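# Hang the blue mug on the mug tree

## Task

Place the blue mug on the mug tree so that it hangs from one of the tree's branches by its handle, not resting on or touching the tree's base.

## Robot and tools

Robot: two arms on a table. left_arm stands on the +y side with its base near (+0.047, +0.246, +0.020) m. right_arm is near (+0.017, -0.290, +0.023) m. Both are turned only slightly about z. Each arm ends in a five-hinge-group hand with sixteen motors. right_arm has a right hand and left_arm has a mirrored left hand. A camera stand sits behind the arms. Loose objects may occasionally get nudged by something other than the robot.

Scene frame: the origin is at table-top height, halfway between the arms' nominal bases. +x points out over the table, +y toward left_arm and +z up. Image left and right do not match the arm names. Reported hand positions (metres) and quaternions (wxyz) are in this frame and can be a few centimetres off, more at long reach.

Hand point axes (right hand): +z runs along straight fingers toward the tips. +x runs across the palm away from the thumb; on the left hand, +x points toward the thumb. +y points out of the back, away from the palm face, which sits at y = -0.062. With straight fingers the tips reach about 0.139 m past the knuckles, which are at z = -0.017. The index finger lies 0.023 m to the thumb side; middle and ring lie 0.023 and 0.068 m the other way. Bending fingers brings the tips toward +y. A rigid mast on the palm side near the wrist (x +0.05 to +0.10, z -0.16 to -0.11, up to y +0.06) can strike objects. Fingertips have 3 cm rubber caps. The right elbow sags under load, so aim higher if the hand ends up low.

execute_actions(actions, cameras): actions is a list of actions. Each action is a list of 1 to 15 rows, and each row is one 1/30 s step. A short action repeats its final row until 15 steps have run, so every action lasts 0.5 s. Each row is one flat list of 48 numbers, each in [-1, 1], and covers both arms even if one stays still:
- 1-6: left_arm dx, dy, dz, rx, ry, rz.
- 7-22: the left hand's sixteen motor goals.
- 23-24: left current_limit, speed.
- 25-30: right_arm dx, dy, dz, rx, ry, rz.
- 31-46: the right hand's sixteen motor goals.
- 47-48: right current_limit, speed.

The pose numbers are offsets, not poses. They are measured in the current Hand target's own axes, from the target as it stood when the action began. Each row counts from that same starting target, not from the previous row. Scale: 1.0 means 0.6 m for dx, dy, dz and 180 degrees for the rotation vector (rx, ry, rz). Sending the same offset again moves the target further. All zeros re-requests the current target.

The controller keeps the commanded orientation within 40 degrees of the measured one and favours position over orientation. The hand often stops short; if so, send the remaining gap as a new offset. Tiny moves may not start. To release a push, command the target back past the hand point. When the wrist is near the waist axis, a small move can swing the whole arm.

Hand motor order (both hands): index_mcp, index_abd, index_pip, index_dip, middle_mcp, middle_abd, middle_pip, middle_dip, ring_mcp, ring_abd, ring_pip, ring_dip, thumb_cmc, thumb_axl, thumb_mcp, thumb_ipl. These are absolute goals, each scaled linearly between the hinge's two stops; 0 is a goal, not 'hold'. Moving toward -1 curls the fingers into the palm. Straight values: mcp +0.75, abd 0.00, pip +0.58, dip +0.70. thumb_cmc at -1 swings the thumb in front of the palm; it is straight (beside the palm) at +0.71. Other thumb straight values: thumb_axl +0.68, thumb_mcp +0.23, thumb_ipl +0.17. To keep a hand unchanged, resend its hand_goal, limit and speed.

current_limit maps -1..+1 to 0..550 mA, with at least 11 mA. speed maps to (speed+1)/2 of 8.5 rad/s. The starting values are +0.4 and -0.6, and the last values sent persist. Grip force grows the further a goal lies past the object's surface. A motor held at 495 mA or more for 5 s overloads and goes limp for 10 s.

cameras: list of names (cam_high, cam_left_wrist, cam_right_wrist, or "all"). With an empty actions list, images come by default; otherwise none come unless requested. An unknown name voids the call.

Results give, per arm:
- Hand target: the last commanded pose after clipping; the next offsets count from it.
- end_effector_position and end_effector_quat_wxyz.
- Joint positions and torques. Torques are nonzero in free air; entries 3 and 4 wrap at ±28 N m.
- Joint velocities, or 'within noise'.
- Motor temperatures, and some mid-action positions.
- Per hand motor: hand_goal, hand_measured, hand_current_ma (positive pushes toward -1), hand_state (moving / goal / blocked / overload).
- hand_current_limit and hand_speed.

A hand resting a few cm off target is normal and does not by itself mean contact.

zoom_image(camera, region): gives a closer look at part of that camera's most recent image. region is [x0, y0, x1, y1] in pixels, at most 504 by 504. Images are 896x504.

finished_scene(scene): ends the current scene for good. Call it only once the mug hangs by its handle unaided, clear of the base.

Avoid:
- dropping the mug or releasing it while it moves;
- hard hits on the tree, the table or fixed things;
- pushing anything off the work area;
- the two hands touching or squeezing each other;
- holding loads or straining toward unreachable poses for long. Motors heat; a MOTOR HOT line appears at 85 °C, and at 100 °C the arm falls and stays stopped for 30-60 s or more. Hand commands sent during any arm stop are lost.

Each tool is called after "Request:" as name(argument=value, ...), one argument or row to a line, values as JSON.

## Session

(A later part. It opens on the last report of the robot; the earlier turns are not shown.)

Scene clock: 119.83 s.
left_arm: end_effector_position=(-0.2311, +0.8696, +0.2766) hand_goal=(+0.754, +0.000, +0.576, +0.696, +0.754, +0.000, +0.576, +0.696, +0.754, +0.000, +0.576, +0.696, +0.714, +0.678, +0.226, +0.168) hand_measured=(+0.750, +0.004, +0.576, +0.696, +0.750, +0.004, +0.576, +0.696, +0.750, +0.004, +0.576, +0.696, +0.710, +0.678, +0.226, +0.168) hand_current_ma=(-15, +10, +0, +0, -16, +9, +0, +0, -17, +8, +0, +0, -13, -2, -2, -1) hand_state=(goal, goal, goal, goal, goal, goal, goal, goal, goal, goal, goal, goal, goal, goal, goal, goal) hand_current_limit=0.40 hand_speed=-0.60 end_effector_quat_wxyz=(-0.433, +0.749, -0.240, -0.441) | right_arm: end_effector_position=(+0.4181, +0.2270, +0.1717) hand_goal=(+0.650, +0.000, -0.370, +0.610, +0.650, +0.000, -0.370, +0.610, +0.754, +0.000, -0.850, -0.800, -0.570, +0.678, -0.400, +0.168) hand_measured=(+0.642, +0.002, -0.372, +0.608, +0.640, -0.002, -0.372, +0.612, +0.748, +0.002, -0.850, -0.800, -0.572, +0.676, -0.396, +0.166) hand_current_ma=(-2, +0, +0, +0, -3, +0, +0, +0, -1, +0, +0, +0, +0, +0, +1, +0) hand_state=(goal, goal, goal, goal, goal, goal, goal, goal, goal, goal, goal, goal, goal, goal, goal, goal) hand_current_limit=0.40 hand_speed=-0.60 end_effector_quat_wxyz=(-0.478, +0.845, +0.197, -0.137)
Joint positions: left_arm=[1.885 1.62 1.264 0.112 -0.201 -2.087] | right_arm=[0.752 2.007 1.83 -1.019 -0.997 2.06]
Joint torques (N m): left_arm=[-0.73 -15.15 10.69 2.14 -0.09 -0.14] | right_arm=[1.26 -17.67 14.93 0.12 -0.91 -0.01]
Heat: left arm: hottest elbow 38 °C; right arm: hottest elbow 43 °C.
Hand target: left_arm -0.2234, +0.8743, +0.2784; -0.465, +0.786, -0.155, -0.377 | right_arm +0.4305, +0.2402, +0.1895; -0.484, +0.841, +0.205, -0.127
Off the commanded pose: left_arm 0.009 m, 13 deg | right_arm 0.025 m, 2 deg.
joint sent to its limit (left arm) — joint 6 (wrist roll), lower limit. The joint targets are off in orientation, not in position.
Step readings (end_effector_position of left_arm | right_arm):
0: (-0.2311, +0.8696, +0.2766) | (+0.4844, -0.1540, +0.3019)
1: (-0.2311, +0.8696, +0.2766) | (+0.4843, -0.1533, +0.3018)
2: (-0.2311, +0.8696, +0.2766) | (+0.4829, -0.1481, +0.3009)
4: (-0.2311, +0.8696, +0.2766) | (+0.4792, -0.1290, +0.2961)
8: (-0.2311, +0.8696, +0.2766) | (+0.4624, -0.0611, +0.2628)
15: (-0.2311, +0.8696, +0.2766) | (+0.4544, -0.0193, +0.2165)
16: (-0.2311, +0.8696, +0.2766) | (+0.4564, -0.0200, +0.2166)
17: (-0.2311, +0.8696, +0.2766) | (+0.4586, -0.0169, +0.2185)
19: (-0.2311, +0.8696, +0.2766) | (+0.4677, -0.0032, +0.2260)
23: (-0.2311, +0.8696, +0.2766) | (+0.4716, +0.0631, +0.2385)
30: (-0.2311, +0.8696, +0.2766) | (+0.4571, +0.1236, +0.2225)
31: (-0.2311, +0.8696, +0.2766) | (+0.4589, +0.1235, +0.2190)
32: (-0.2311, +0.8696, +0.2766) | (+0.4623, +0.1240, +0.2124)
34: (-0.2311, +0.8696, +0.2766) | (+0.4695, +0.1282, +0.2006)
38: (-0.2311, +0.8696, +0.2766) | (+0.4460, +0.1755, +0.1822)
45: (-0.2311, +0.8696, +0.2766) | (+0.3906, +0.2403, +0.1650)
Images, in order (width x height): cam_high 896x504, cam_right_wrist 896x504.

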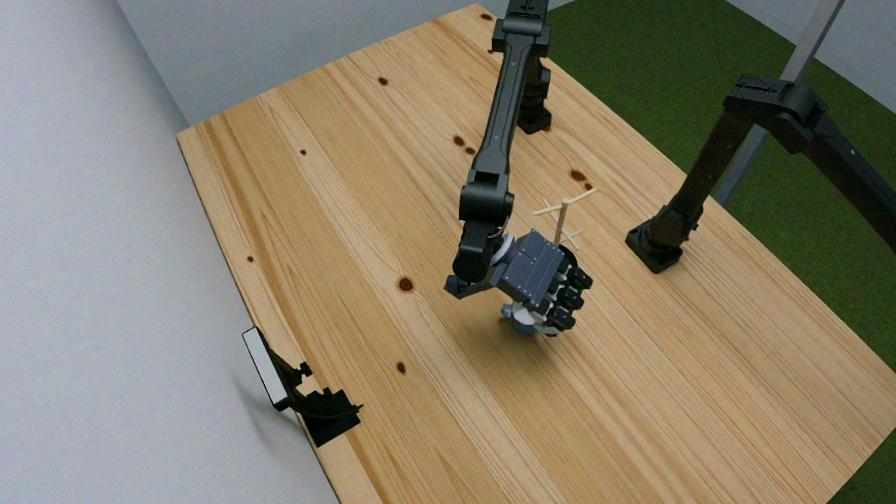

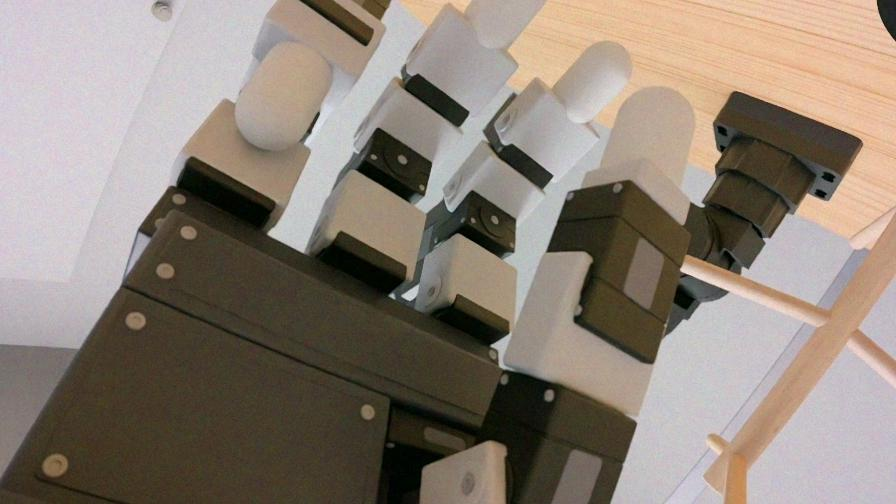

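Request:
execute_actions(
  actions=[
    [[0,0,0,0,0,0,0.754,0,0.576,0.696,0.754,0,0.576,0.696,0.754,0,0.576,0.696,0.714,0.678,0.226,0.168,0.4,-0.6,-0.025,0.116,0.0823,0,0,0,0.65,0,-0.37,0.61,0.65,0,-0.37,0.61,0.754,0,-0.85,-0.8,-0.571,0.678,-0.4,0.168,0.4,-0.6]],
  ],
  cameras=["cam_high","cam_right_wrist"],
)

Request:
zoom_image(
  camera="cam_high",
  region=[440, 200, 640, 360],
)

Scene clock: 121.17 s.
left_arm: end_effector_position=(-0.2311, +0.8696, +0.2766) hand_goal=(+0.754, +0.000, +0.576, +0.696, +0.754, +0.000, +0.576, +0.696, +0.754, +0.000, +0.576, +0.696, +0.714, +0.678, +0.226, +0.168) hand_measured=(+0.750, +0.004, +0.576, +0.696, +0.750, +0.004, +0.576, +0.696, +0.750, +0.004, +0.576, +0.696, +0.710, +0.678, +0.226, +0.168) hand_current_ma=(-15, +10, +0, +0, -16, +9, +0, +0, -17, +8, +0, +0, -13, -2, -2, -1) hand_state=(goal, goal, goal, goal, goal, goal, goal, goal, goal, goal, goal, goal, goal, goal, goal, goal) hand_current_limit=0.40 hand_speed=-0.60 end_effector_quat_wxyz=(-0.433, +0.749, -0.240, -0.441) | right_arm: end_effector_position=(+0.4185, +0.2344, +0.1070) hand_goal=(+0.650, +0.000, -0.370, +0.610, +0.650, +0.000, -0.370, +0.610, +0.754, +0.000, -0.850, -0.800, -0.570, +0.678, -0.400, +0.168) hand_measured=(+0.642, +0.002, -0.372, +0.608, +0.640, -0.002, -0.372, +0.612, +0.748, +0.002, -0.850, -0.800, -0.572, +0.676, -0.396, +0.166) hand_current_ma=(-2, +0, +0, +0, -3, +0, +0, +0, -1, +0, +0, +0, +0, +0, +1, +0) hand_state=(goal, goal, goal, goal, goal, goal, goal, goal, goal, goal, goal, goal, goal, goal, goal, goal) hand_current_limit=0.40 hand_speed=-0.60 end_effector_quat_wxyz=(-0.484, +0.842, +0.204, -0.124)
Joint positions: left_arm=[1.885 1.62 1.264 0.112 -0.201 -2.087] | right_arm=[0.76 2.045 1.713 -0.819 -0.989 2.076]
Joint torques (N m): left_arm=[-0.67 -15.03 10.69 2.15 -0.09 -0.15] | right_arm=[1.32 -18.55 9.26 1.28 -0.91 0.01]
Heat: left arm: hottest elbow 38 °C; right arm: hottest elbow 43 °C.
Hand target: left_arm -0.2234, +0.8743, +0.2784; -0.465, +0.786, -0.155, -0.377 | right_arm +0.4124, +0.2394, +0.1045; -0.483, +0.842, +0.205, -0.127
Off the commanded pose: left_arm 0.009 m, 13 deg | right_arm 0.008 m, 0 deg.
joint sent to its limit (left arm) — joint 6 (wrist roll), lower limit. The joint targets are off in orientation, not in position.
Step readings (end_effector_position of left_arm | right_arm):
0: (-0.2311, +0.8696, +0.2766) | (+0.4181, +0.2270, +0.1717)
1: (-0.2311, +0.8696, +0.2766) | (+0.4181, +0.2270, +0.1717)
2: (-0.2311, +0.8696, +0.2766) | (+0.4194, +0.2282, +0.1716)
4: (-0.2311, +0.8696, +0.2766) | (+0.4239, +0.2324, +0.1665)
8: (-0.2311, +0.8696, +0.2766) | (+0.4220, +0.2337, +0.1425)
15: (-0.2311, +0.8696, +0.2766) | (+0.4181, +0.2324, +0.1079)
Images, in order (width x height): cam_high 896x504, cam_right_wrist 896x504.

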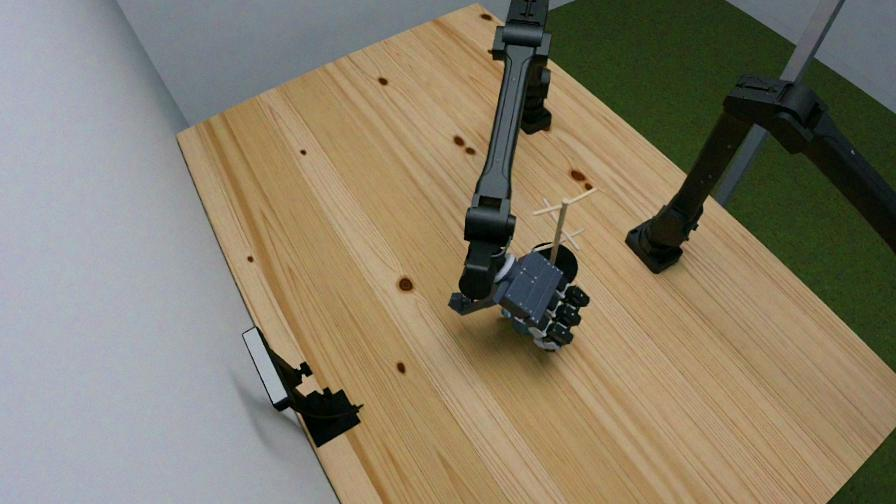

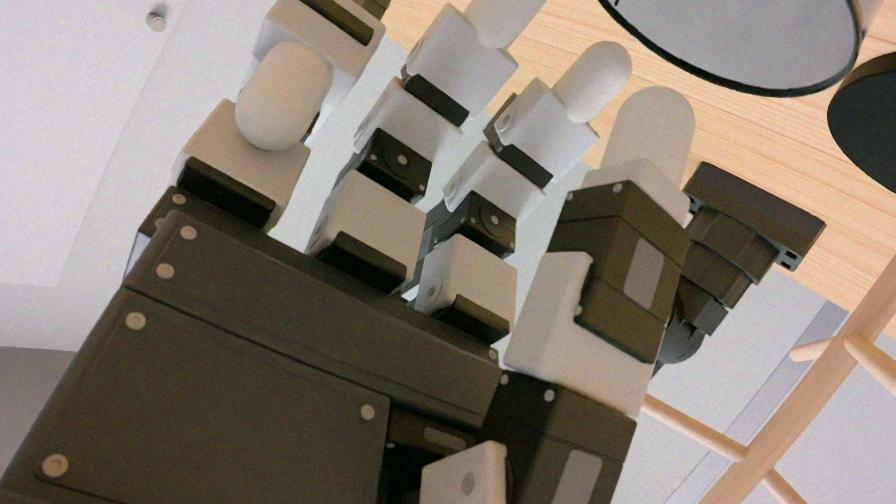

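Scaled by 2.520.

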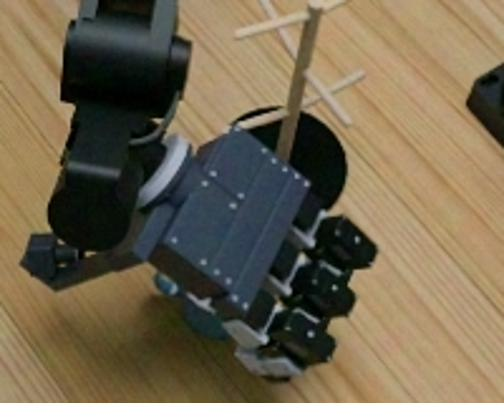

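Request:
execute_actions(
  actions=[
    [[0,0,0,0,0,0,0.754,0,0.576,0.696,0.754,0,0.576,0.696,0.754,0,0.576,0.696,0.714,0.678,0.226,0.168,0.4,-0.6,0,0.060,0.0458,0,0,0,0.65,0,-0.37,0.61,0.65,0,-0.37,0.61,0.754,0,-0.85,-0.8,-0.571,0.678,-0.4,0.168,0.4,-0.6]],
  ],
  cameras=["cam_high","cam_right_wrist"],
)

Request:
zoom_image(
  camera="cam_high",
  region=[440, 200, 640, 360],
)

Scene clock: 122.63 s.
left_arm: end_effector_position=(-0.2311, +0.8696, +0.2766) hand_goal=(+0.754, +0.000, +0.576, +0.696, +0.754, +0.000, +0.576, +0.696, +0.754, +0.000, +0.576, +0.696, +0.714, +0.678, +0.226, +0.168) hand_measured=(+0.750, +0.004, +0.576, +0.696, +0.750, +0.004, +0.576, +0.696, +0.750, +0.004, +0.576, +0.696, +0.710, +0.678, +0.226, +0.168) hand_current_ma=(-15, +10, +0, +0, -16, +9, +0, +0, -17, +8, +0, +0, -13, -2, -2, -1) hand_state=(goal, goal, goal, goal, goal, goal, goal, goal, goal, goal, goal, goal, goal, goal, goal, goal) hand_current_limit=0.40 hand_speed=-0.60 end_effector_quat_wxyz=(-0.433, +0.749, -0.240, -0.441) | right_arm: end_effector_position=(+0.4164, +0.2402, +0.0677) hand_goal=(+0.650, +0.000, -0.370, +0.610, +0.650, +0.000, -0.370, +0.610, +0.754, +0.000, -0.850, -0.800, -0.570, +0.678, -0.400, +0.168) hand_measured=(+0.642, +0.002, -0.372, +0.608, +0.640, -0.002, -0.372, +0.612, +0.748, +0.002, -0.850, -0.800, -0.572, +0.676, -0.396, +0.166) hand_current_ma=(-2, +0, +0, +0, -3, +0, +0, +0, -1, +0, +0, +0, +0, +0, +1, +0) hand_state=(goal, goal, goal, goal, goal, goal, goal, goal, goal, goal, goal, goal, goal, goal, goal, goal) hand_current_limit=0.40 hand_speed=-0.60 end_effector_quat_wxyz=(-0.485, +0.841, +0.208, -0.121)
Joint positions: left_arm=[1.885 1.62 1.264 0.112 -0.201 -2.087] | right_arm=[0.769 2.085 1.668 -0.717 -0.987 2.084]
Joint torques (N m): left_arm=[-0.67 -15.15 10.67 2.17 -0.08 -0.14] | right_arm=[1.38 -18.67 8.85 1.22 -0.88 0.02]
Heat: left arm: hottest elbow 38 °C; right arm: hottest elbow 43 °C.
Hand target: left_arm -0.2234, +0.8743, +0.2784; -0.465, +0.786, -0.155, -0.377 | right_arm +0.4091, +0.2443, +0.0598; -0.484, +0.841, +0.205, -0.127
Off the commanded pose: left_arm 0.009 m, 13 deg | right_arm 0.012 m, 1 deg.
joint sent to its limit (left arm) — joint 6 (wrist roll), lower limit. The joint targets are off in orientation, not in position.
joint sent to its limit (right arm) — joint 6 (wrist roll), upper limit. The joint targets still meet the commanded pose.
Step readings (end_effector_position of left_arm | right_arm):
0: (-0.2311, +0.8696, +0.2766) | (+0.4185, +0.2344, +0.1070)
1: (-0.2311, +0.8696, +0.2766) | (+0.4187, +0.2346, +0.1071)
2: (-0.2311, +0.8696, +0.2766) | (+0.4193, +0.2355, +0.1064)
4: (-0.2311, +0.8696, +0.2766) | (+0.4205, +0.2387, +0.1031)
8: (-0.2311, +0.8696, +0.2766) | (+0.4198, +0.2401, +0.0903)
15: (-0.2311, +0.8696, +0.2766) | (+0.4169, +0.2393, +0.0691)
Images, in order (width x height): cam_high 896x504, cam_right_wrist 896x504.

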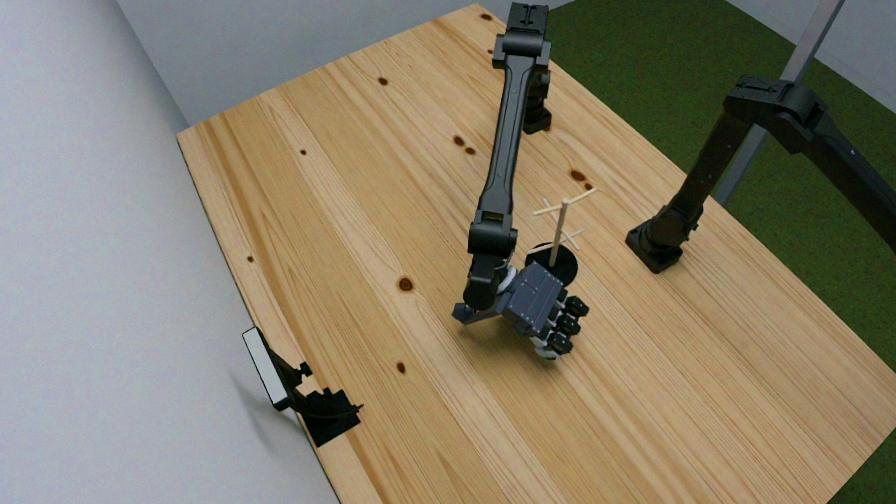

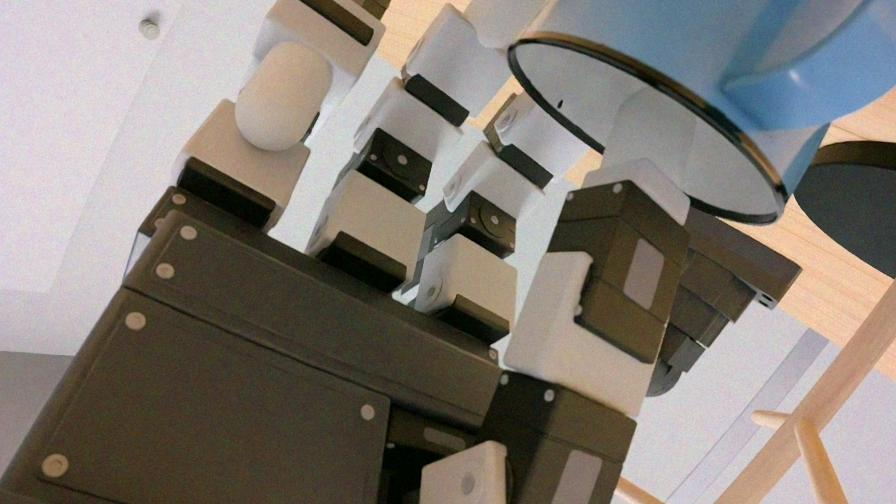

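Scaled by 2.520.

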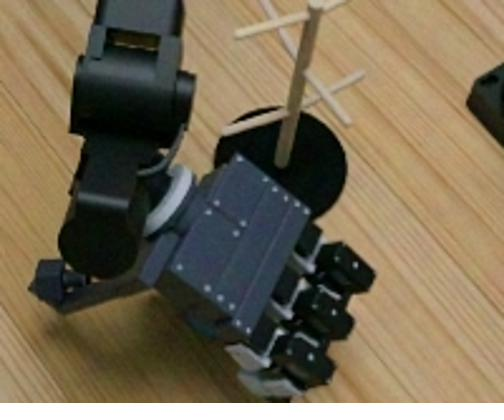

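Request:
execute_actions(
  actions=[
    [[0,0,0,0,0,0,0.754,0,0.576,0.696,0.754,0,0.576,0.696,0.754,0,0.576,0.696,0.714,0.678,0.226,0.168,0.4,-0.6,0,0.0289,0.0167,0,0,0,0.65,0,-0.37,0.61,0.65,0,-0.37,0.61,0.754,0,-0.85,-0.8,-0.571,0.678,-0.4,0.168,0.4,-0.85]],
  ],
  cameras=["cam_right_wrist"],
)

Scene clock: 123.47 s.
left_arm: end_effector_position=(-0.2311, +0.8696, +0.2766) hand_goal=(+0.754, +0.000, +0.576, +0.696, +0.754, +0.000, +0.576, +0.696, +0.754, +0.000, +0.576, +0.696, +0.714, +0.678, +0.226, +0.168) hand_measured=(+0.750, +0.004, +0.576, +0.696, +0.750, +0.004, +0.576, +0.696, +0.750, +0.004, +0.576, +0.696, +0.710, +0.678, +0.226, +0.168) hand_current_ma=(-15, +10, +0, +0, -16, +9, +0, +0, -17, +8, +0, +0, -13, -2, -2, -1) hand_state=(goal, goal, goal, goal, goal, goal, goal, goal, goal, goal, goal, goal, goal, goal, goal, goal) hand_current_limit=0.40 hand_speed=-0.60 end_effector_quat_wxyz=(-0.433, +0.749, -0.240, -0.441) | right_arm: end_effector_position=(+0.4178, +0.2416, +0.0533) hand_goal=(+0.650, +0.000, -0.370, +0.610, +0.650, +0.000, -0.370, +0.610, +0.754, +0.000, -0.850, -0.800, -0.570, +0.678, -0.400, +0.168) hand_measured=(+0.642, +0.002, -0.372, +0.608, +0.640, -0.002, -0.372, +0.612, +0.748, +0.002, -0.850, -0.800, -0.572, +0.676, -0.396, +0.166) hand_current_ma=(-2, +0, +0, +0, -3, +0, +0, +0, -1, +0, +0, +0, +0, +0, +1, +0) hand_state=(goal, goal, goal, goal, goal, goal, goal, goal, goal, goal, goal, goal, goal, goal, goal, goal) hand_current_limit=0.40 hand_speed=-0.85 end_effector_quat_wxyz=(-0.487, +0.839, +0.210, -0.118)
Joint positions: left_arm=[1.885 1.62 1.264 0.112 -0.201 -2.087] | right_arm=[0.769 2.101 1.653 -0.675 -0.987 2.085]
Joint torques (N m): left_arm=[-0.56 -15.03 10.71 2.15 -0.09 -0.14] | right_arm=[1.49 -18.14 8.4 1.39 -0.86 0.04]
Heat: left arm: hottest elbow 38 °C; right arm: hottest elbow 43 °C.
Hand target: left_arm -0.2234, +0.8743, +0.2784; -0.465, +0.786, -0.155, -0.377 | right_arm +0.4088, +0.2442, +0.0398; -0.484, +0.841, +0.205, -0.127
Off the commanded pose: left_arm 0.009 m, 13 deg | right_arm 0.016 m, 1 deg.
joint sent to its limit (left arm) — joint 6 (wrist roll), lower limit. The joint targets are off in orientation, not in position.
joint sent to its limit (right arm) — joint 6 (wrist roll), upper limit. The joint targets still meet the commanded pose.
Step readings (end_effector_position of left_arm | right_arm):
0: (-0.2311, +0.8696, +0.2766) | (+0.4164, +0.2402, +0.0677)
1: (-0.2311, +0.8696, +0.2766) | (+0.4165, +0.2403, +0.0678)
2: (-0.2311, +0.8696, +0.2766) | (+0.4169, +0.2407, +0.0676)
4: (-0.2311, +0.8696, +0.2766) | (+0.4182, +0.2419, +0.0667)
8: (-0.2311, +0.8696, +0.2766) | (+0.4190, +0.2427, +0.0628)
15: (-0.2311, +0.8696, +0.2766) | (+0.4177, +0.2415, +0.0540)
Images, in order (width x height): cam_right_wrist 896x504.

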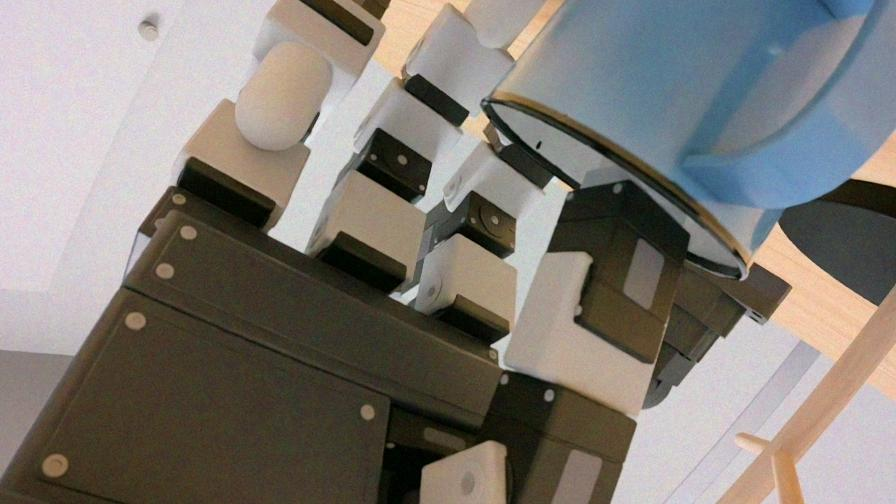

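Request:
execute_actions(
  actions=[
    [[0,0,0,0,0,0,0.754,0,0.576,0.696,0.754,0,0.576,0.696,0.754,0,0.576,0.696,0.714,0.678,0.226,0.168,0.4,-0.6,0,0,0,0,0,0,0.4,0,-0.4,0.6,0.4,0,-0.4,0.6,0.754,0,-0.85,-0.8,-0.571,0.678,-0.8,0.1,0.4,-0.85]],
    [[0,0,0,0,0,0,0.754,0,0.576,0.696,0.754,0,0.576,0.696,0.754,0,0.576,0.696,0.714,0.678,0.226,0.168,0.4,-0.6,0,0,0,0,0,0,0.4,0,-0.4,0.6,0.4,0,-0.4,0.6,0.754,0,-0.85,-0.8,-0.571,0.678,-0.8,0.1,0.4,-0.85]],
  ],
  cameras=["cam_right_wrist"],
)

Scene clock: 124.77 s.
left_arm: end_effector_position=(-0.2311, +0.8696, +0.2766) hand_goal=(+0.754, +0.000, +0.576, +0.696, +0.754, +0.000, +0.576, +0.696, +0.754, +0.000, +0.576, +0.696, +0.714, +0.678, +0.226, +0.168) hand_measured=(+0.750, +0.004, +0.576, +0.696, +0.750, +0.004, +0.576, +0.696, +0.750, +0.004, +0.576, +0.696, +0.710, +0.678, +0.226, +0.168) hand_current_ma=(-15, +10, +0, +0, -16, +9, +0, +0, -17, +8, +0, +0, -13, -2, -2, -1) hand_state=(goal, goal, goal, goal, goal, goal, goal, goal, goal, goal, goal, goal, goal, goal, goal, goal) hand_current_limit=0.40 hand_speed=-0.60 end_effector_quat_wxyz=(-0.433, +0.749, -0.240, -0.441) | right_arm: end_effector_position=(+0.4170, +0.2421, +0.0524) hand_goal=(+0.400, +0.000, -0.400, +0.600, +0.400, +0.000, -0.400, +0.600, +0.754, +0.000, -0.850, -0.800, -0.570, +0.678, -0.800, +0.100) hand_measured=(+0.402, +0.002, -0.394, +0.604, +0.400, -0.002, -0.396, +0.604, +0.748, +0.002, -0.850, -0.800, -0.572, +0.676, -0.754, +0.110) hand_current_ma=(+0, +0, +1, +0, +0, +0, +1, +0, -1, +0, +0, +0, +0, +0, +71, +5) hand_state=(goal, goal, goal, goal, goal, goal, goal, goal, goal, goal, goal, goal, goal, goal, blocked, goal) hand_current_limit=0.40 hand_speed=-0.85 end_effector_quat_wxyz=(-0.487, +0.840, +0.209, -0.119)
Joint positions: left_arm=[1.885 1.62 1.264 0.112 -0.201 -2.087] | right_arm=[0.771 2.103 1.653 -0.675 -0.987 2.086]
Joint torques (N m): left_arm=[-0.62 -15.15 10.7 2.13 -0.09 -0.14] | right_arm=[1.44 -18.32 8.76 1.25 -0.87 0.01]
Heat: left arm: hottest elbow 38 °C; right arm: hottest elbow 42 °C.
Hand target: left_arm -0.2234, +0.8743, +0.2784; -0.465, +0.786, -0.155, -0.377 | right_arm +0.4088, +0.2442, +0.0398; -0.484, +0.841, +0.205, -0.127
Off the commanded pose: left_arm 0.009 m, 13 deg | right_arm 0.015 m, 1 deg.
joint sent to its limit (left arm) — joint 6 (wrist roll), lower limit. The joint targets are off in orientation, not in position.
joint sent to its limit (right arm) — joint 6 (wrist roll), upper limit. The joint targets still meet the commanded pose.
Step readings (end_effector_position of left_arm | right_arm):
0: (-0.2311, +0.8696, +0.2766) | (+0.4178, +0.2416, +0.0533)
1: (-0.2311, +0.8696, +0.2766) | (+0.4178, +0.2416, +0.0533)
2: (-0.2311, +0.8696, +0.2766) | (+0.4178, +0.2416, +0.0533)
4: (-0.2311, +0.8696, +0.2766) | (+0.4178, +0.2416, +0.0533)
8: (-0.2311, +0.8696, +0.2766) | (+0.4178, +0.2416, +0.0533)
15: (-0.2311, +0.8696, +0.2766) | (+0.4177, +0.2417, +0.0533)
16: (-0.2311, +0.8696, +0.2766) | (+0.4176, +0.2419, +0.0533)
17: (-0.2311, +0.8696, +0.2766) | (+0.4174, +0.2420, +0.0530)
19: (-0.2311, +0.8696, +0.2766) | (+0.4173, +0.2420, +0.0526)
23: (-0.2311, +0.8696, +0.2766) | (+0.4172, +0.2420, +0.0523)
30: (-0.2311, +0.8696, +0.2766) | (+0.4172, +0.2420, +0.0523)
Images, in order (width x height): cam_right_wrist 896x504.

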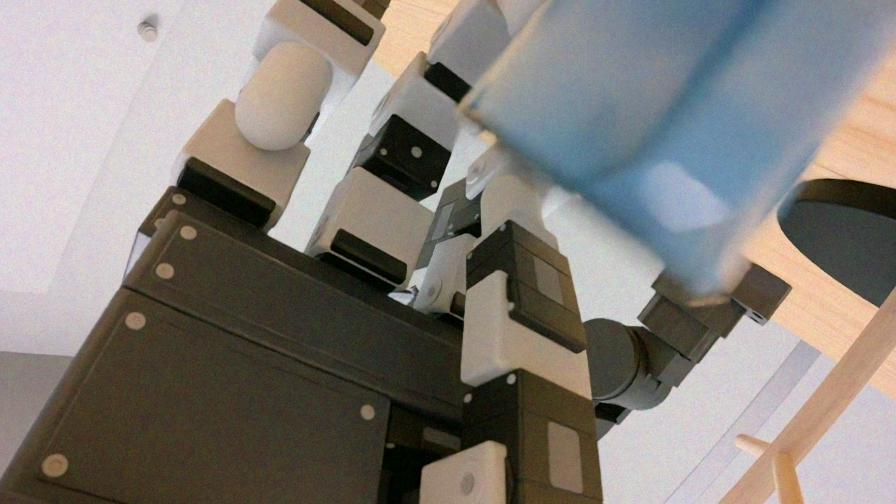

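Request:
execute_actions(
  actions=[],
)

Request:
zoom_image(
  camera="cam_high",
  region=[440, 200, 640, 360],
)

Scene clock: 124.87 s.
left_arm: end_effector_position=(-0.2311, +0.8696, +0.2766) hand_goal=(+0.754, +0.000, +0.576, +0.696, +0.754, +0.000, +0.576, +0.696, +0.754, +0.000, +0.576, +0.696, +0.714, +0.678, +0.226, +0.168) hand_measured=(+0.750, +0.004, +0.576, +0.696, +0.750, +0.004, +0.576, +0.696, +0.750, +0.004, +0.576, +0.696, +0.710, +0.678, +0.226, +0.168) hand_current_ma=(-15, +10, +0, +0, -16, +9, +0, +0, -17, +8, +0, +0, -13, -2, -2, -1) hand_state=(goal, goal, goal, goal, goal, goal, goal, goal, goal, goal, goal, goal, goal, goal, goal, goal) hand_current_limit=0.40 hand_speed=-0.60 end_effector_quat_wxyz=(-0.433, +0.749, -0.240, -0.441) | right_arm: end_effector_position=(+0.4169, +0.2421, +0.0524) hand_goal=(+0.400, +0.000, -0.400, +0.600, +0.400, +0.000, -0.400, +0.600, +0.754, +0.000, -0.850, -0.800, -0.570, +0.678, -0.800, +0.100) hand_measured=(+0.402, +0.002, -0.394, +0.602, +0.398, -0.002, -0.396, +0.604, +0.748, +0.002, -0.850, -0.800, -0.572, +0.676, -0.754, +0.110) hand_current_ma=(+0, +0, +1, +0, +0, +0, +1, +0, -1, +0, +0, +0, +0, +0, +71, +5) hand_state=(goal, goal, goal, goal, goal, goal, goal, goal, goal, goal, goal, goal, goal, goal, blocked, goal) hand_current_limit=0.40 hand_speed=-0.85 end_effector_quat_wxyz=(-0.487, +0.840, +0.209, -0.119)
Joint positions: left_arm=[1.885 1.62 1.264 0.112 -0.201 -2.087] | right_arm=[0.771 2.103 1.653 -0.675 -0.987 2.087]
Joint velocities: within noise
Joint torques (N m): left_arm=[-0.62 -15.33 10.73 2.15 -0.09 -0.13] | right_arm=[1.32 -17.96 8.47 1.33 -0.86 0]
Motor temperatures (°C): left_arm=[24 35 38 23 22 24] | right_arm=[31 40 42 27 27 23]
Heat: left arm: hottest elbow 38 °C; right arm: hottest elbow 42 °C.
Hand target: left_arm -0.2234, +0.8743, +0.2784; -0.465, +0.786, -0.155, -0.377 | right_arm +0.4088, +0.2442, +0.0398; -0.484, +0.841, +0.205, -0.127
Off the commanded pose: left_arm 0.009 m, 13 deg | right_arm 0.015 m, 1 deg.

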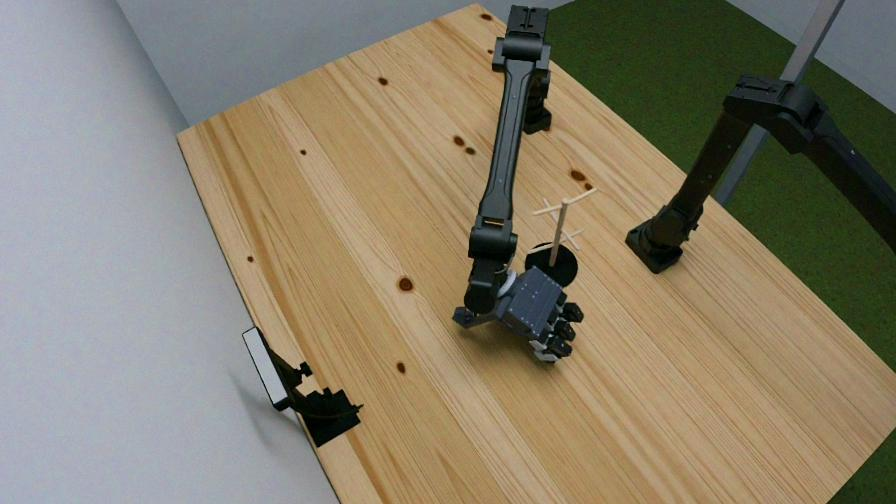

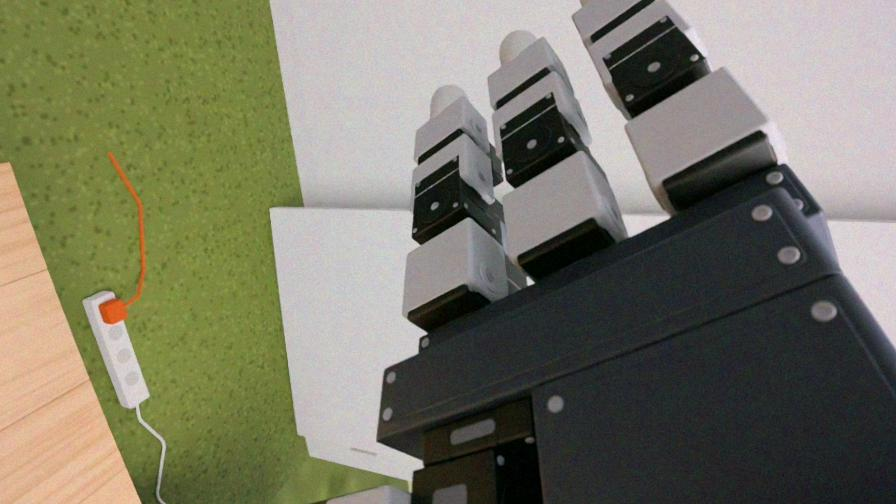

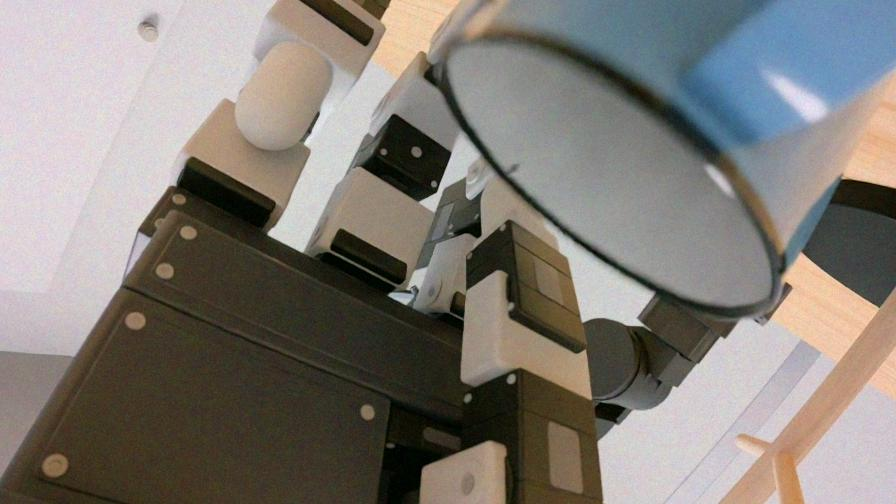

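Scaled by 2.520.

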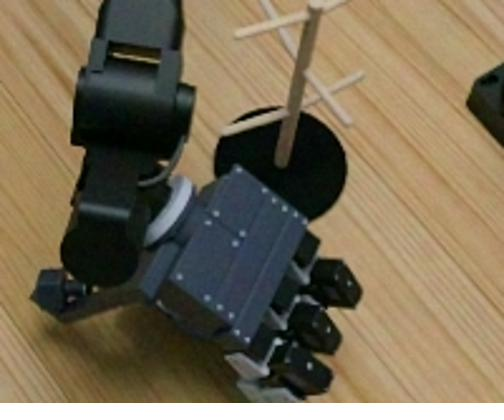

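Request:
execute_actions(
  actions=[
    [[0,0,0,0,0,0,0.754,0,0.576,0.696,0.754,0,0.576,0.696,0.754,0,0.576,0.696,0.714,0.678,0.226,0.168,0.4,-0.6,0,0,0,0,0,0,0.65,0,-0.37,0.61,0.65,0,-0.37,0.61,0.754,0,-0.85,-0.8,-0.571,0.678,-0.7,0.168,0.4,-0.8]],
    [[0,0,0,0,0,0,0.754,0,0.576,0.696,0.754,0,0.576,0.696,0.754,0,0.576,0.696,0.714,0.678,0.226,0.168,0.4,-0.6,0,-0.14,-0.08,0,0,0,0.65,0,-0.37,0.61,0.65,0,-0.37,0.61,0.754,0,-0.85,-0.8,-0.571,0.678,-0.7,0.168,0.4,-0.6]],
  ],
  cameras=["cam_right_wrist"],
)

Scene clock: 127.57 s.
left_arm: end_effector_position=(-0.2311, +0.8696, +0.2766) hand_goal=(+0.754, +0.000, +0.576, +0.696, +0.754, +0.000, +0.576, +0.696, +0.754, +0.000, +0.576, +0.696, +0.714, +0.678, +0.226, +0.168) hand_measured=(+0.750, +0.004, +0.576, +0.696, +0.750, +0.004, +0.576, +0.696, +0.750, +0.004, +0.576, +0.696, +0.710, +0.678, +0.226, +0.168) hand_current_ma=(-15, +10, +0, +0, -16, +9, +0, +0, -17, +8, +0, +0, -13, -2, -2, -1) hand_state=(goal, goal, goal, goal, goal, goal, goal, goal, goal, goal, goal, goal, goal, goal, goal, goal) hand_current_limit=0.40 hand_speed=-0.60 end_effector_quat_wxyz=(-0.433, +0.749, -0.240, -0.441) | right_arm: end_effector_position=(+0.4045, +0.2306, +0.1232) hand_goal=(+0.650, +0.000, -0.370, +0.610, +0.650, +0.000, -0.370, +0.610, +0.754, +0.000, -0.850, -0.800, -0.570, +0.678, -0.700, +0.168) hand_measured=(+0.638, +0.002, -0.372, +0.608, +0.636, -0.002, -0.372, +0.608, +0.748, +0.002, -0.850, -0.800, -0.572, +0.676, -0.698, +0.166) hand_current_ma=(-4, +0, +0, +0, -6, +0, +0, +0, -1, +0, +0, +0, +0, +0, +0, +0) hand_state=(goal, goal, goal, goal, goal, goal, goal, goal, goal, goal, goal, goal, goal, goal, goal, goal) hand_current_limit=0.40 hand_speed=-0.60 end_effector_quat_wxyz=(-0.478, +0.844, +0.200, -0.134)
Joint positions: left_arm=[1.885 1.62 1.264 0.112 -0.201 -2.087] | right_arm=[0.771 2.011 1.703 -0.857 -0.987 2.087]
Joint torques (N m): left_arm=[-0.73 -15.09 10.67 2.15 -0.09 -0.15] | right_arm=[1.38 -17.55 13.96 0.21 -0.95 0.02]
Heat: left arm: hottest elbow 38 °C; right arm: hottest elbow 42 °C.
Hand target: left_arm -0.2234, +0.8743, +0.2784; -0.465, +0.786, -0.155, -0.377 | right_arm +0.4098, +0.2453, +0.1362; -0.483, +0.842, +0.205, -0.127
Off the commanded pose: left_arm 0.009 m, 13 deg | right_arm 0.021 m, 1 deg.
joint sent to its limit (left arm) — joint 6 (wrist roll), lower limit. The joint targets are off in orientation, not in position.
joint sent to its limit (right arm) — joint 6 (wrist roll), upper limit. The joint targets still meet the commanded pose.
Step readings (end_effector_position of left_arm | right_arm):
0: (-0.2311, +0.8696, +0.2766) | (+0.4169, +0.2421, +0.0524)
1: (-0.2311, +0.8696, +0.2766) | (+0.4169, +0.2421, +0.0524)
2: (-0.2311, +0.8696, +0.2766) | (+0.4169, +0.2421, +0.0524)
4: (-0.2311, +0.8696, +0.2766) | (+0.4169, +0.2421, +0.0524)
8: (-0.2311, +0.8696, +0.2766) | (+0.4169, +0.2421, +0.0524)
15: (-0.2311, +0.8696, +0.2766) | (+0.4169, +0.2421, +0.0524)
16: (-0.2311, +0.8696, +0.2766) | (+0.4169, +0.2421, +0.0524)
17: (-0.2311, +0.8696, +0.2766) | (+0.4152, +0.2405, +0.0525)
19: (-0.2311, +0.8696, +0.2766) | (+0.4081, +0.2337, +0.0561)
23: (-0.2311, +0.8696, +0.2766) | (+0.3971, +0.2233, +0.0746)
30: (-0.2311, +0.8696, +0.2766) | (+0.4031, +0.2293, +0.1171)
Images, in order (width x height): cam_right_wrist 896x504.

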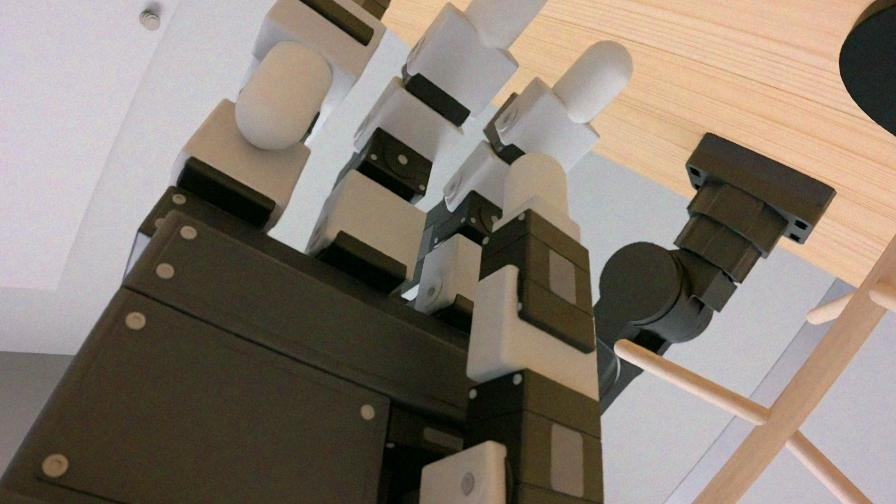

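Request:
execute_actions(
  actions=[
    [[0,0,0,0,0,0,0.754,0,0.576,0.696,0.754,0,0.576,0.696,0.754,0,0.576,0.696,0.714,0.678,0.226,0.168,0.4,-0.6,0.0139,-0.0243,-0.148,0,0.0313,0.018,0.65,0,-0.37,0.61,0.65,0,-0.37,0.61,0.754,0,-0.85,-0.8,-0.571,0.678,-0.4,0.168,0.4,-0.6]],
    [[0,0,0,0,0,0,0.754,0,0.576,0.696,0.754,0,0.576,0.696,0.754,0,0.576,0.696,0.714,0.678,0.226,0.168,0.4,-0.6,0.0139,-0.0243,-0.148,0,0.0313,0.018,0.65,0,-0.37,0.61,0.65,0,-0.37,0.61,0.754,0,-0.85,-0.8,-0.571,0.678,-0.4,0.168,0.4,-0.6]],
  ],
  cameras=["cam_high","cam_right_wrist"],
)

Request:
zoom_image(
  camera="cam_high",
  region=[440, 160, 640, 360],
)

Scene clock: 129.13 s.
left_arm: end_effector_position=(-0.2311, +0.8696, +0.2766) hand_goal=(+0.754, +0.000, +0.576, +0.696, +0.754, +0.000, +0.576, +0.696, +0.754, +0.000, +0.576, +0.696, +0.714, +0.678, +0.226, +0.168) hand_measured=(+0.750, +0.004, +0.576, +0.696, +0.750, +0.004, +0.576, +0.696, +0.750, +0.004, +0.576, +0.696, +0.710, +0.678, +0.226, +0.168) hand_current_ma=(-15, +10, +0, +0, -16, +9, +0, +0, -17, +8, +0, +0, -13, -2, -2, -1) hand_state=(goal, goal, goal, goal, goal, goal, goal, goal, goal, goal, goal, goal, goal, goal, goal, goal) hand_current_limit=0.40 hand_speed=-0.60 end_effector_quat_wxyz=(-0.433, +0.749, -0.240, -0.441) | right_arm: end_effector_position=(+0.4765, +0.1154, +0.2312) hand_goal=(+0.650, +0.000, -0.370, +0.610, +0.650, +0.000, -0.370, +0.610, +0.754, +0.000, -0.850, -0.800, -0.570, +0.678, -0.400, +0.168) hand_measured=(+0.640, +0.002, -0.372, +0.608, +0.636, -0.002, -0.372, +0.608, +0.748, +0.002, -0.850, -0.800, -0.572, +0.676, -0.400, +0.166) hand_current_ma=(-4, +0, +0, +0, -5, +0, +0, +0, -1, +0, +0, +0, +0, +0, +0, +0) hand_state=(goal, goal, goal, goal, goal, goal, goal, goal, goal, goal, goal, goal, goal, goal, goal, goal) hand_current_limit=0.40 hand_speed=-0.60 end_effector_quat_wxyz=(-0.486, +0.863, +0.105, -0.084)
Joint positions: left_arm=[1.885 1.62 1.264 0.112 -0.201 -2.087] | right_arm=[0.555 1.857 1.759 -1.076 -0.981 2.087]
Joint torques (N m): left_arm=[-0.67 -15.09 10.69 2.18 -0.08 -0.14] | right_arm=[0.91 -16.79 14.76 0.24 -0.97 0.02]
Heat: left arm: hottest elbow 38 °C; right arm: hottest elbow 42 °C.
Hand target: left_arm -0.2234, +0.8743, +0.2784; -0.465, +0.786, -0.155, -0.377 | right_arm +0.4845, +0.1267, +0.2504; -0.493, +0.860, +0.109, -0.071
Off the commanded pose: left_arm 0.009 m, 13 deg | right_arm 0.024 m, 2 deg.
joint sent to its limit (left arm) — joint 6 (wrist roll), lower limit. The joint targets are off in orientation, not in position.
joint sent to its limit (right arm) — joint 6 (wrist roll), upper limit. The joint targets still meet the commanded pose.
Step readings (end_effector_position of left_arm | right_arm):
0: (-0.2311, +0.8696, +0.2766) | (+0.4045, +0.2306, +0.1232)
1: (-0.2311, +0.8696, +0.2766) | (+0.4043, +0.2305, +0.1232)
2: (-0.2311, +0.8696, +0.2766) | (+0.4037, +0.2285, +0.1236)
4: (-0.2311, +0.8696, +0.2766) | (+0.4023, +0.2215, +0.1268)
8: (-0.2311, +0.8696, +0.2766) | (+0.4157, +0.1997, +0.1431)
15: (-0.2311, +0.8696, +0.2766) | (+0.4438, +0.1740, +0.1742)
16: (-0.2311, +0.8696, +0.2766) | (+0.4447, +0.1738, +0.1759)
17: (-0.2311, +0.8696, +0.2766) | (+0.4452, +0.1715, +0.1781)
19: (-0.2311, +0.8696, +0.2766) | (+0.4425, +0.1645, +0.1820)
23: (-0.2311, +0.8696, +0.2766) | (+0.4502, +0.1408, +0.1974)
30: (-0.2311, +0.8696, +0.2766) | (+0.4767, +0.1149, +0.2281)
Images, in order (width x height): cam_high 896x504, cam_right_wrist 896x504.

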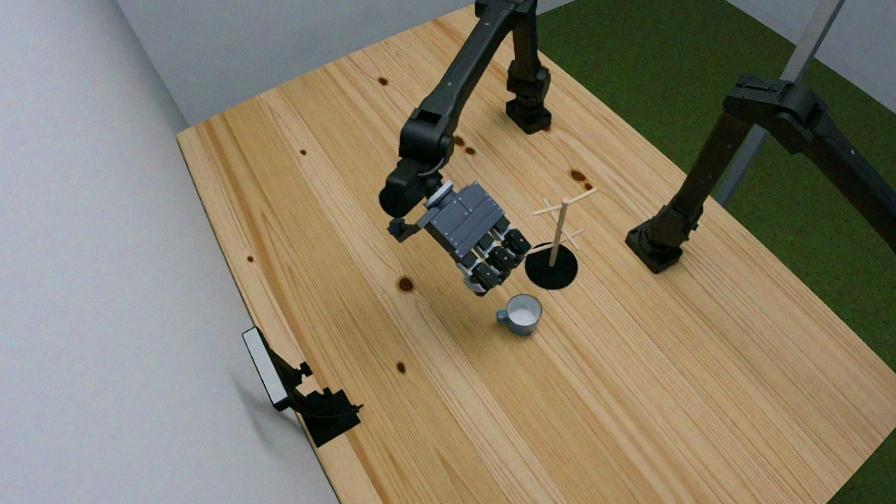

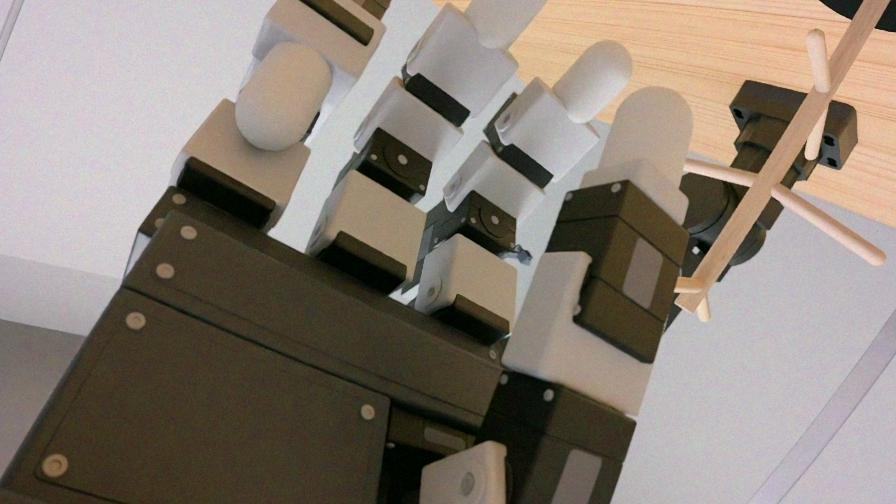

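Scaled by 2.520.

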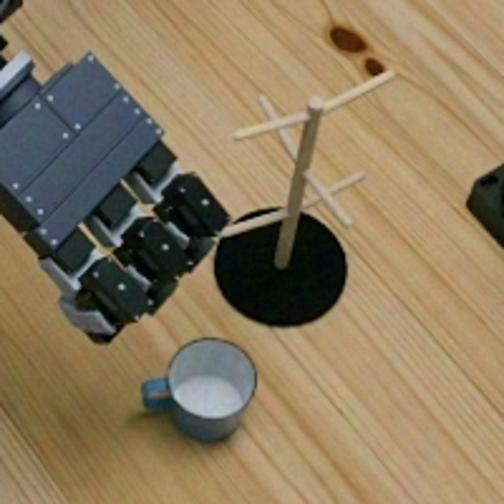

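Request:
execute_actions(
  actions=[
    [[0,0,0,0,0,0,0.754,0,0.576,0.696,0.754,0,0.576,0.696,0.754,0,0.576,0.696,0.714,0.678,0.226,0.168,0.4,-0.6,-0.0572,0.0347,0.2568,0,-0.0577,-0.0333,0.959,0,-0.854,0.551,0.959,0,-0.854,0.551,0.754,0,-0.85,-0.8,-0.571,0.678,-0.337,0.168,0.4,-0.6]],
  ],
)

Scene clock: 131.23 s.
left_arm: end_effector_position=(-0.2311, +0.8696, +0.2766) hand_goal=(+0.754, +0.000, +0.576, +0.696, +0.754, +0.000, +0.576, +0.696, +0.754, +0.000, +0.576, +0.696, +0.714, +0.678, +0.226, +0.168) hand_measured=(+0.750, +0.004, +0.576, +0.696, +0.750, +0.004, +0.576, +0.696, +0.750, +0.004, +0.576, +0.696, +0.710, +0.678, +0.226, +0.168) hand_current_ma=(-15, +10, +0, +0, -16, +9, +0, +0, -17, +8, +0, +0, -13, -2, -2, -1) hand_state=(goal, goal, goal, goal, goal, goal, goal, goal, goal, goal, goal, goal, goal, goal, goal, goal) hand_current_limit=0.40 hand_speed=-0.60 end_effector_quat_wxyz=(-0.433, +0.749, -0.240, -0.441) | right_arm: end_effector_position=(+0.4086, +0.2272, +0.1401) hand_goal=(+0.960, +0.000, -0.854, +0.552, +0.960, +0.000, -0.854, +0.552, +0.754, +0.000, -0.850, -0.800, -0.570, +0.678, -0.336, +0.168) hand_measured=(+0.948, +0.002, -0.850, +0.554, +0.944, -0.002, -0.850, +0.556, +0.748, +0.002, -0.850, -0.800, -0.572, +0.676, -0.336, +0.166) hand_current_ma=(-5, +0, +1, +0, -7, +0, +0, +0, -1, +0, +0, +0, +0, +0, +0, +0) hand_state=(goal, goal, goal, goal, goal, goal, goal, goal, goal, goal, goal, goal, goal, goal, goal, goal) hand_current_limit=0.40 hand_speed=-0.60 end_effector_quat_wxyz=(-0.475, +0.847, +0.194, -0.138)
Joint positions: left_arm=[1.885 1.62 1.264 0.112 -0.201 -2.087] | right_arm=[0.763 2.007 1.746 -0.922 -0.986 2.084]
Joint torques (N m): left_arm=[-0.62 -15.09 10.69 2.14 -0.09 -0.14] | right_arm=[0.03 -18.78 12.46 1.17 -0.94 0.05]
Heat: left arm: hottest elbow 38 °C; right arm: hottest elbow 42 °C.
Hand target: left_arm -0.2234, +0.8743, +0.2784; -0.465, +0.786, -0.155, -0.377 | right_arm +0.4185, +0.2361, +0.1554; -0.485, +0.843, +0.198, -0.122
Off the commanded pose: left_arm 0.009 m, 13 deg | right_arm 0.020 m, 2 deg.
joint sent to its limit (left arm) — joint 6 (wrist roll), lower limit. The joint targets are off in orientation, not in position.
joint sent to its limit (right arm) — joint 6 (wrist roll), upper limit. The joint targets still meet the commanded pose.
Step readings (end_effector_position of left_arm | right_arm):
0: (-0.2311, +0.8696, +0.2766) | (+0.4765, +0.1154, +0.2312)
1: (-0.2311, +0.8696, +0.2766) | (+0.4761, +0.1160, +0.2312)
2: (-0.2311, +0.8696, +0.2766) | (+0.4744, +0.1202, +0.2306)
4: (-0.2311, +0.8696, +0.2766) | (+0.4738, +0.1358, +0.2271)
8: (-0.2311, +0.8696, +0.2766) | (+0.4414, +0.1883, +0.2053)
15: (-0.2311, +0.8696, +0.2766) | (+0.3894, +0.2404, +0.1516)

Request:
execute_actions(
  actions=[
    [[0,0,0,0,0,0,0.754,0,0.576,0.696,0.754,0,0.576,0.696,0.754,0,0.576,0.696,0.714,0.678,0.226,0.168,0.4,-0.6,-0.0142,0.0807,0.0505,0,0,0,0.959,0,-0.854,0.551,0.959,0,-0.854,0.551,0.754,0,-0.85,-0.8,-0.571,0.678,-0.337,0.168,0.4,-0.6]],
  ],
  cameras=["cam_high","cam_right_wrist"],
)

Request:
zoom_image(
  camera="cam_high",
  region=[440, 200, 640, 360],
)

Scene clock: 132.17 s.
left_arm: end_effector_position=(-0.2311, +0.8696, +0.2766) hand_goal=(+0.754, +0.000, +0.576, +0.696, +0.754, +0.000, +0.576, +0.696, +0.754, +0.000, +0.576, +0.696, +0.714, +0.678, +0.226, +0.168) hand_measured=(+0.750, +0.004, +0.576, +0.696, +0.750, +0.004, +0.576, +0.696, +0.750, +0.004, +0.576, +0.696, +0.710, +0.678, +0.226, +0.168) hand_current_ma=(-15, +10, +0, +0, -16, +9, +0, +0, -17, +8, +0, +0, -13, -2, -2, -1) hand_state=(goal, goal, goal, goal, goal, goal, goal, goal, goal, goal, goal, goal, goal, goal, goal, goal) hand_current_limit=0.40 hand_speed=-0.60 end_effector_quat_wxyz=(-0.433, +0.749, -0.240, -0.441) | right_arm: end_effector_position=(+0.4135, +0.2318, +0.1078) hand_goal=(+0.960, +0.000, -0.854, +0.552, +0.960, +0.000, -0.854, +0.552, +0.754, +0.000, -0.850, -0.800, -0.570, +0.678, -0.336, +0.168) hand_measured=(+0.948, +0.002, -0.850, +0.554, +0.944, -0.002, -0.850, +0.556, +0.748, +0.002, -0.850, -0.800, -0.572, +0.676, -0.336, +0.166) hand_current_ma=(-4, +0, +1, +0, -6, +0, +0, +0, -1, +0, +0, +0, +0, +0, +0, +0) hand_state=(goal, goal, goal, goal, goal, goal, goal, goal, goal, goal, goal, goal, goal, goal, goal, goal) hand_current_limit=0.40 hand_speed=-0.60 end_effector_quat_wxyz=(-0.486, +0.841, +0.205, -0.119)
Joint positions: left_arm=[1.885 1.62 1.264 0.112 -0.201 -2.087] | right_arm=[0.763 2.022 1.676 -0.785 -0.985 2.086]
Joint torques (N m): left_arm=[-0.79 -15.03 10.71 2.17 -0.09 -0.14] | right_arm=[1.38 -17.38 8.88 1.29 -0.86 0.02]
Heat: left arm: hottest elbow 38 °C; right arm: hottest elbow 42 °C.
Hand target: left_arm -0.2234, +0.8743, +0.2784; -0.465, +0.786, -0.155, -0.377 | right_arm +0.4092, +0.2336, +0.0983; -0.485, +0.843, +0.197, -0.123
Off the commanded pose: left_arm 0.009 m, 13 deg | right_arm 0.010 m, 1 deg.
joint sent to its limit (left arm) — joint 6 (wrist roll), lower limit. The joint targets are off in orientation, not in position.
joint sent to its limit (right arm) — joint 6 (wrist roll), upper limit. The joint targets still meet the commanded pose.
Step readings (end_effector_position of left_arm | right_arm):
0: (-0.2311, +0.8696, +0.2766) | (+0.4086, +0.2272, +0.1401)
1: (-0.2311, +0.8696, +0.2766) | (+0.4088, +0.2273, +0.1401)
2: (-0.2311, +0.8696, +0.2766) | (+0.4105, +0.2290, +0.1401)
4: (-0.2311, +0.8696, +0.2766) | (+0.4146, +0.2329, +0.1369)
8: (-0.2311, +0.8696, +0.2766) | (+0.4148, +0.2330, +0.1231)
15: (-0.2311, +0.8696, +0.2766) | (+0.4129, +0.2312, +0.1079)
Images, in order (width x height): cam_high 896x504, cam_right_wrist 896x504.

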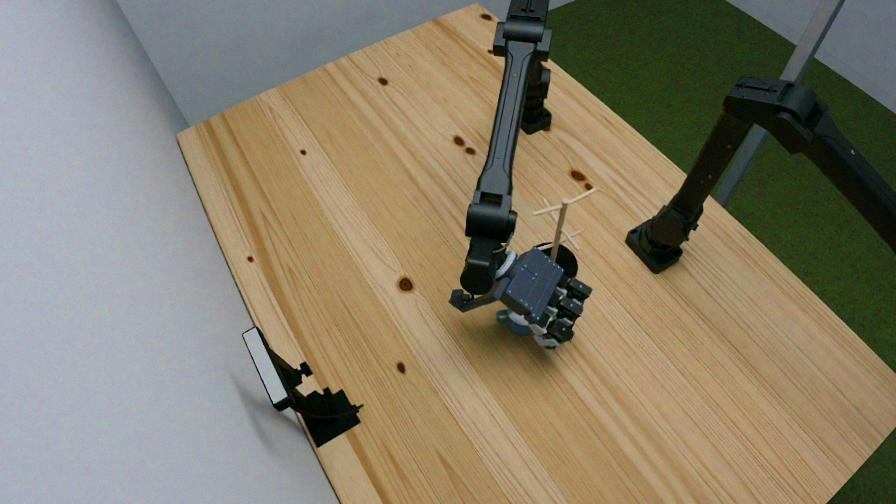

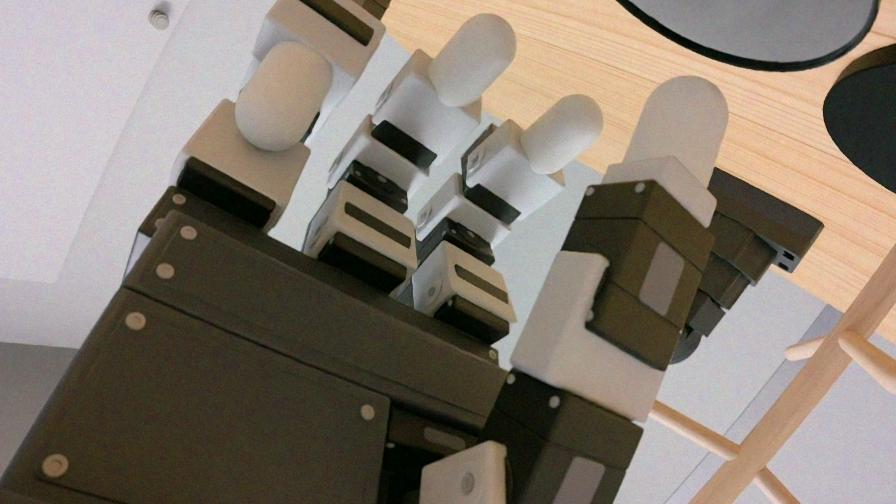

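Scaled by 2.520.

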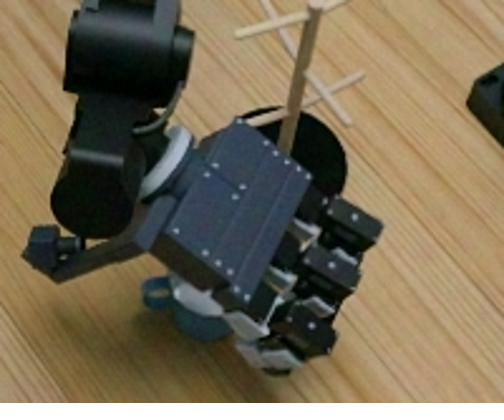

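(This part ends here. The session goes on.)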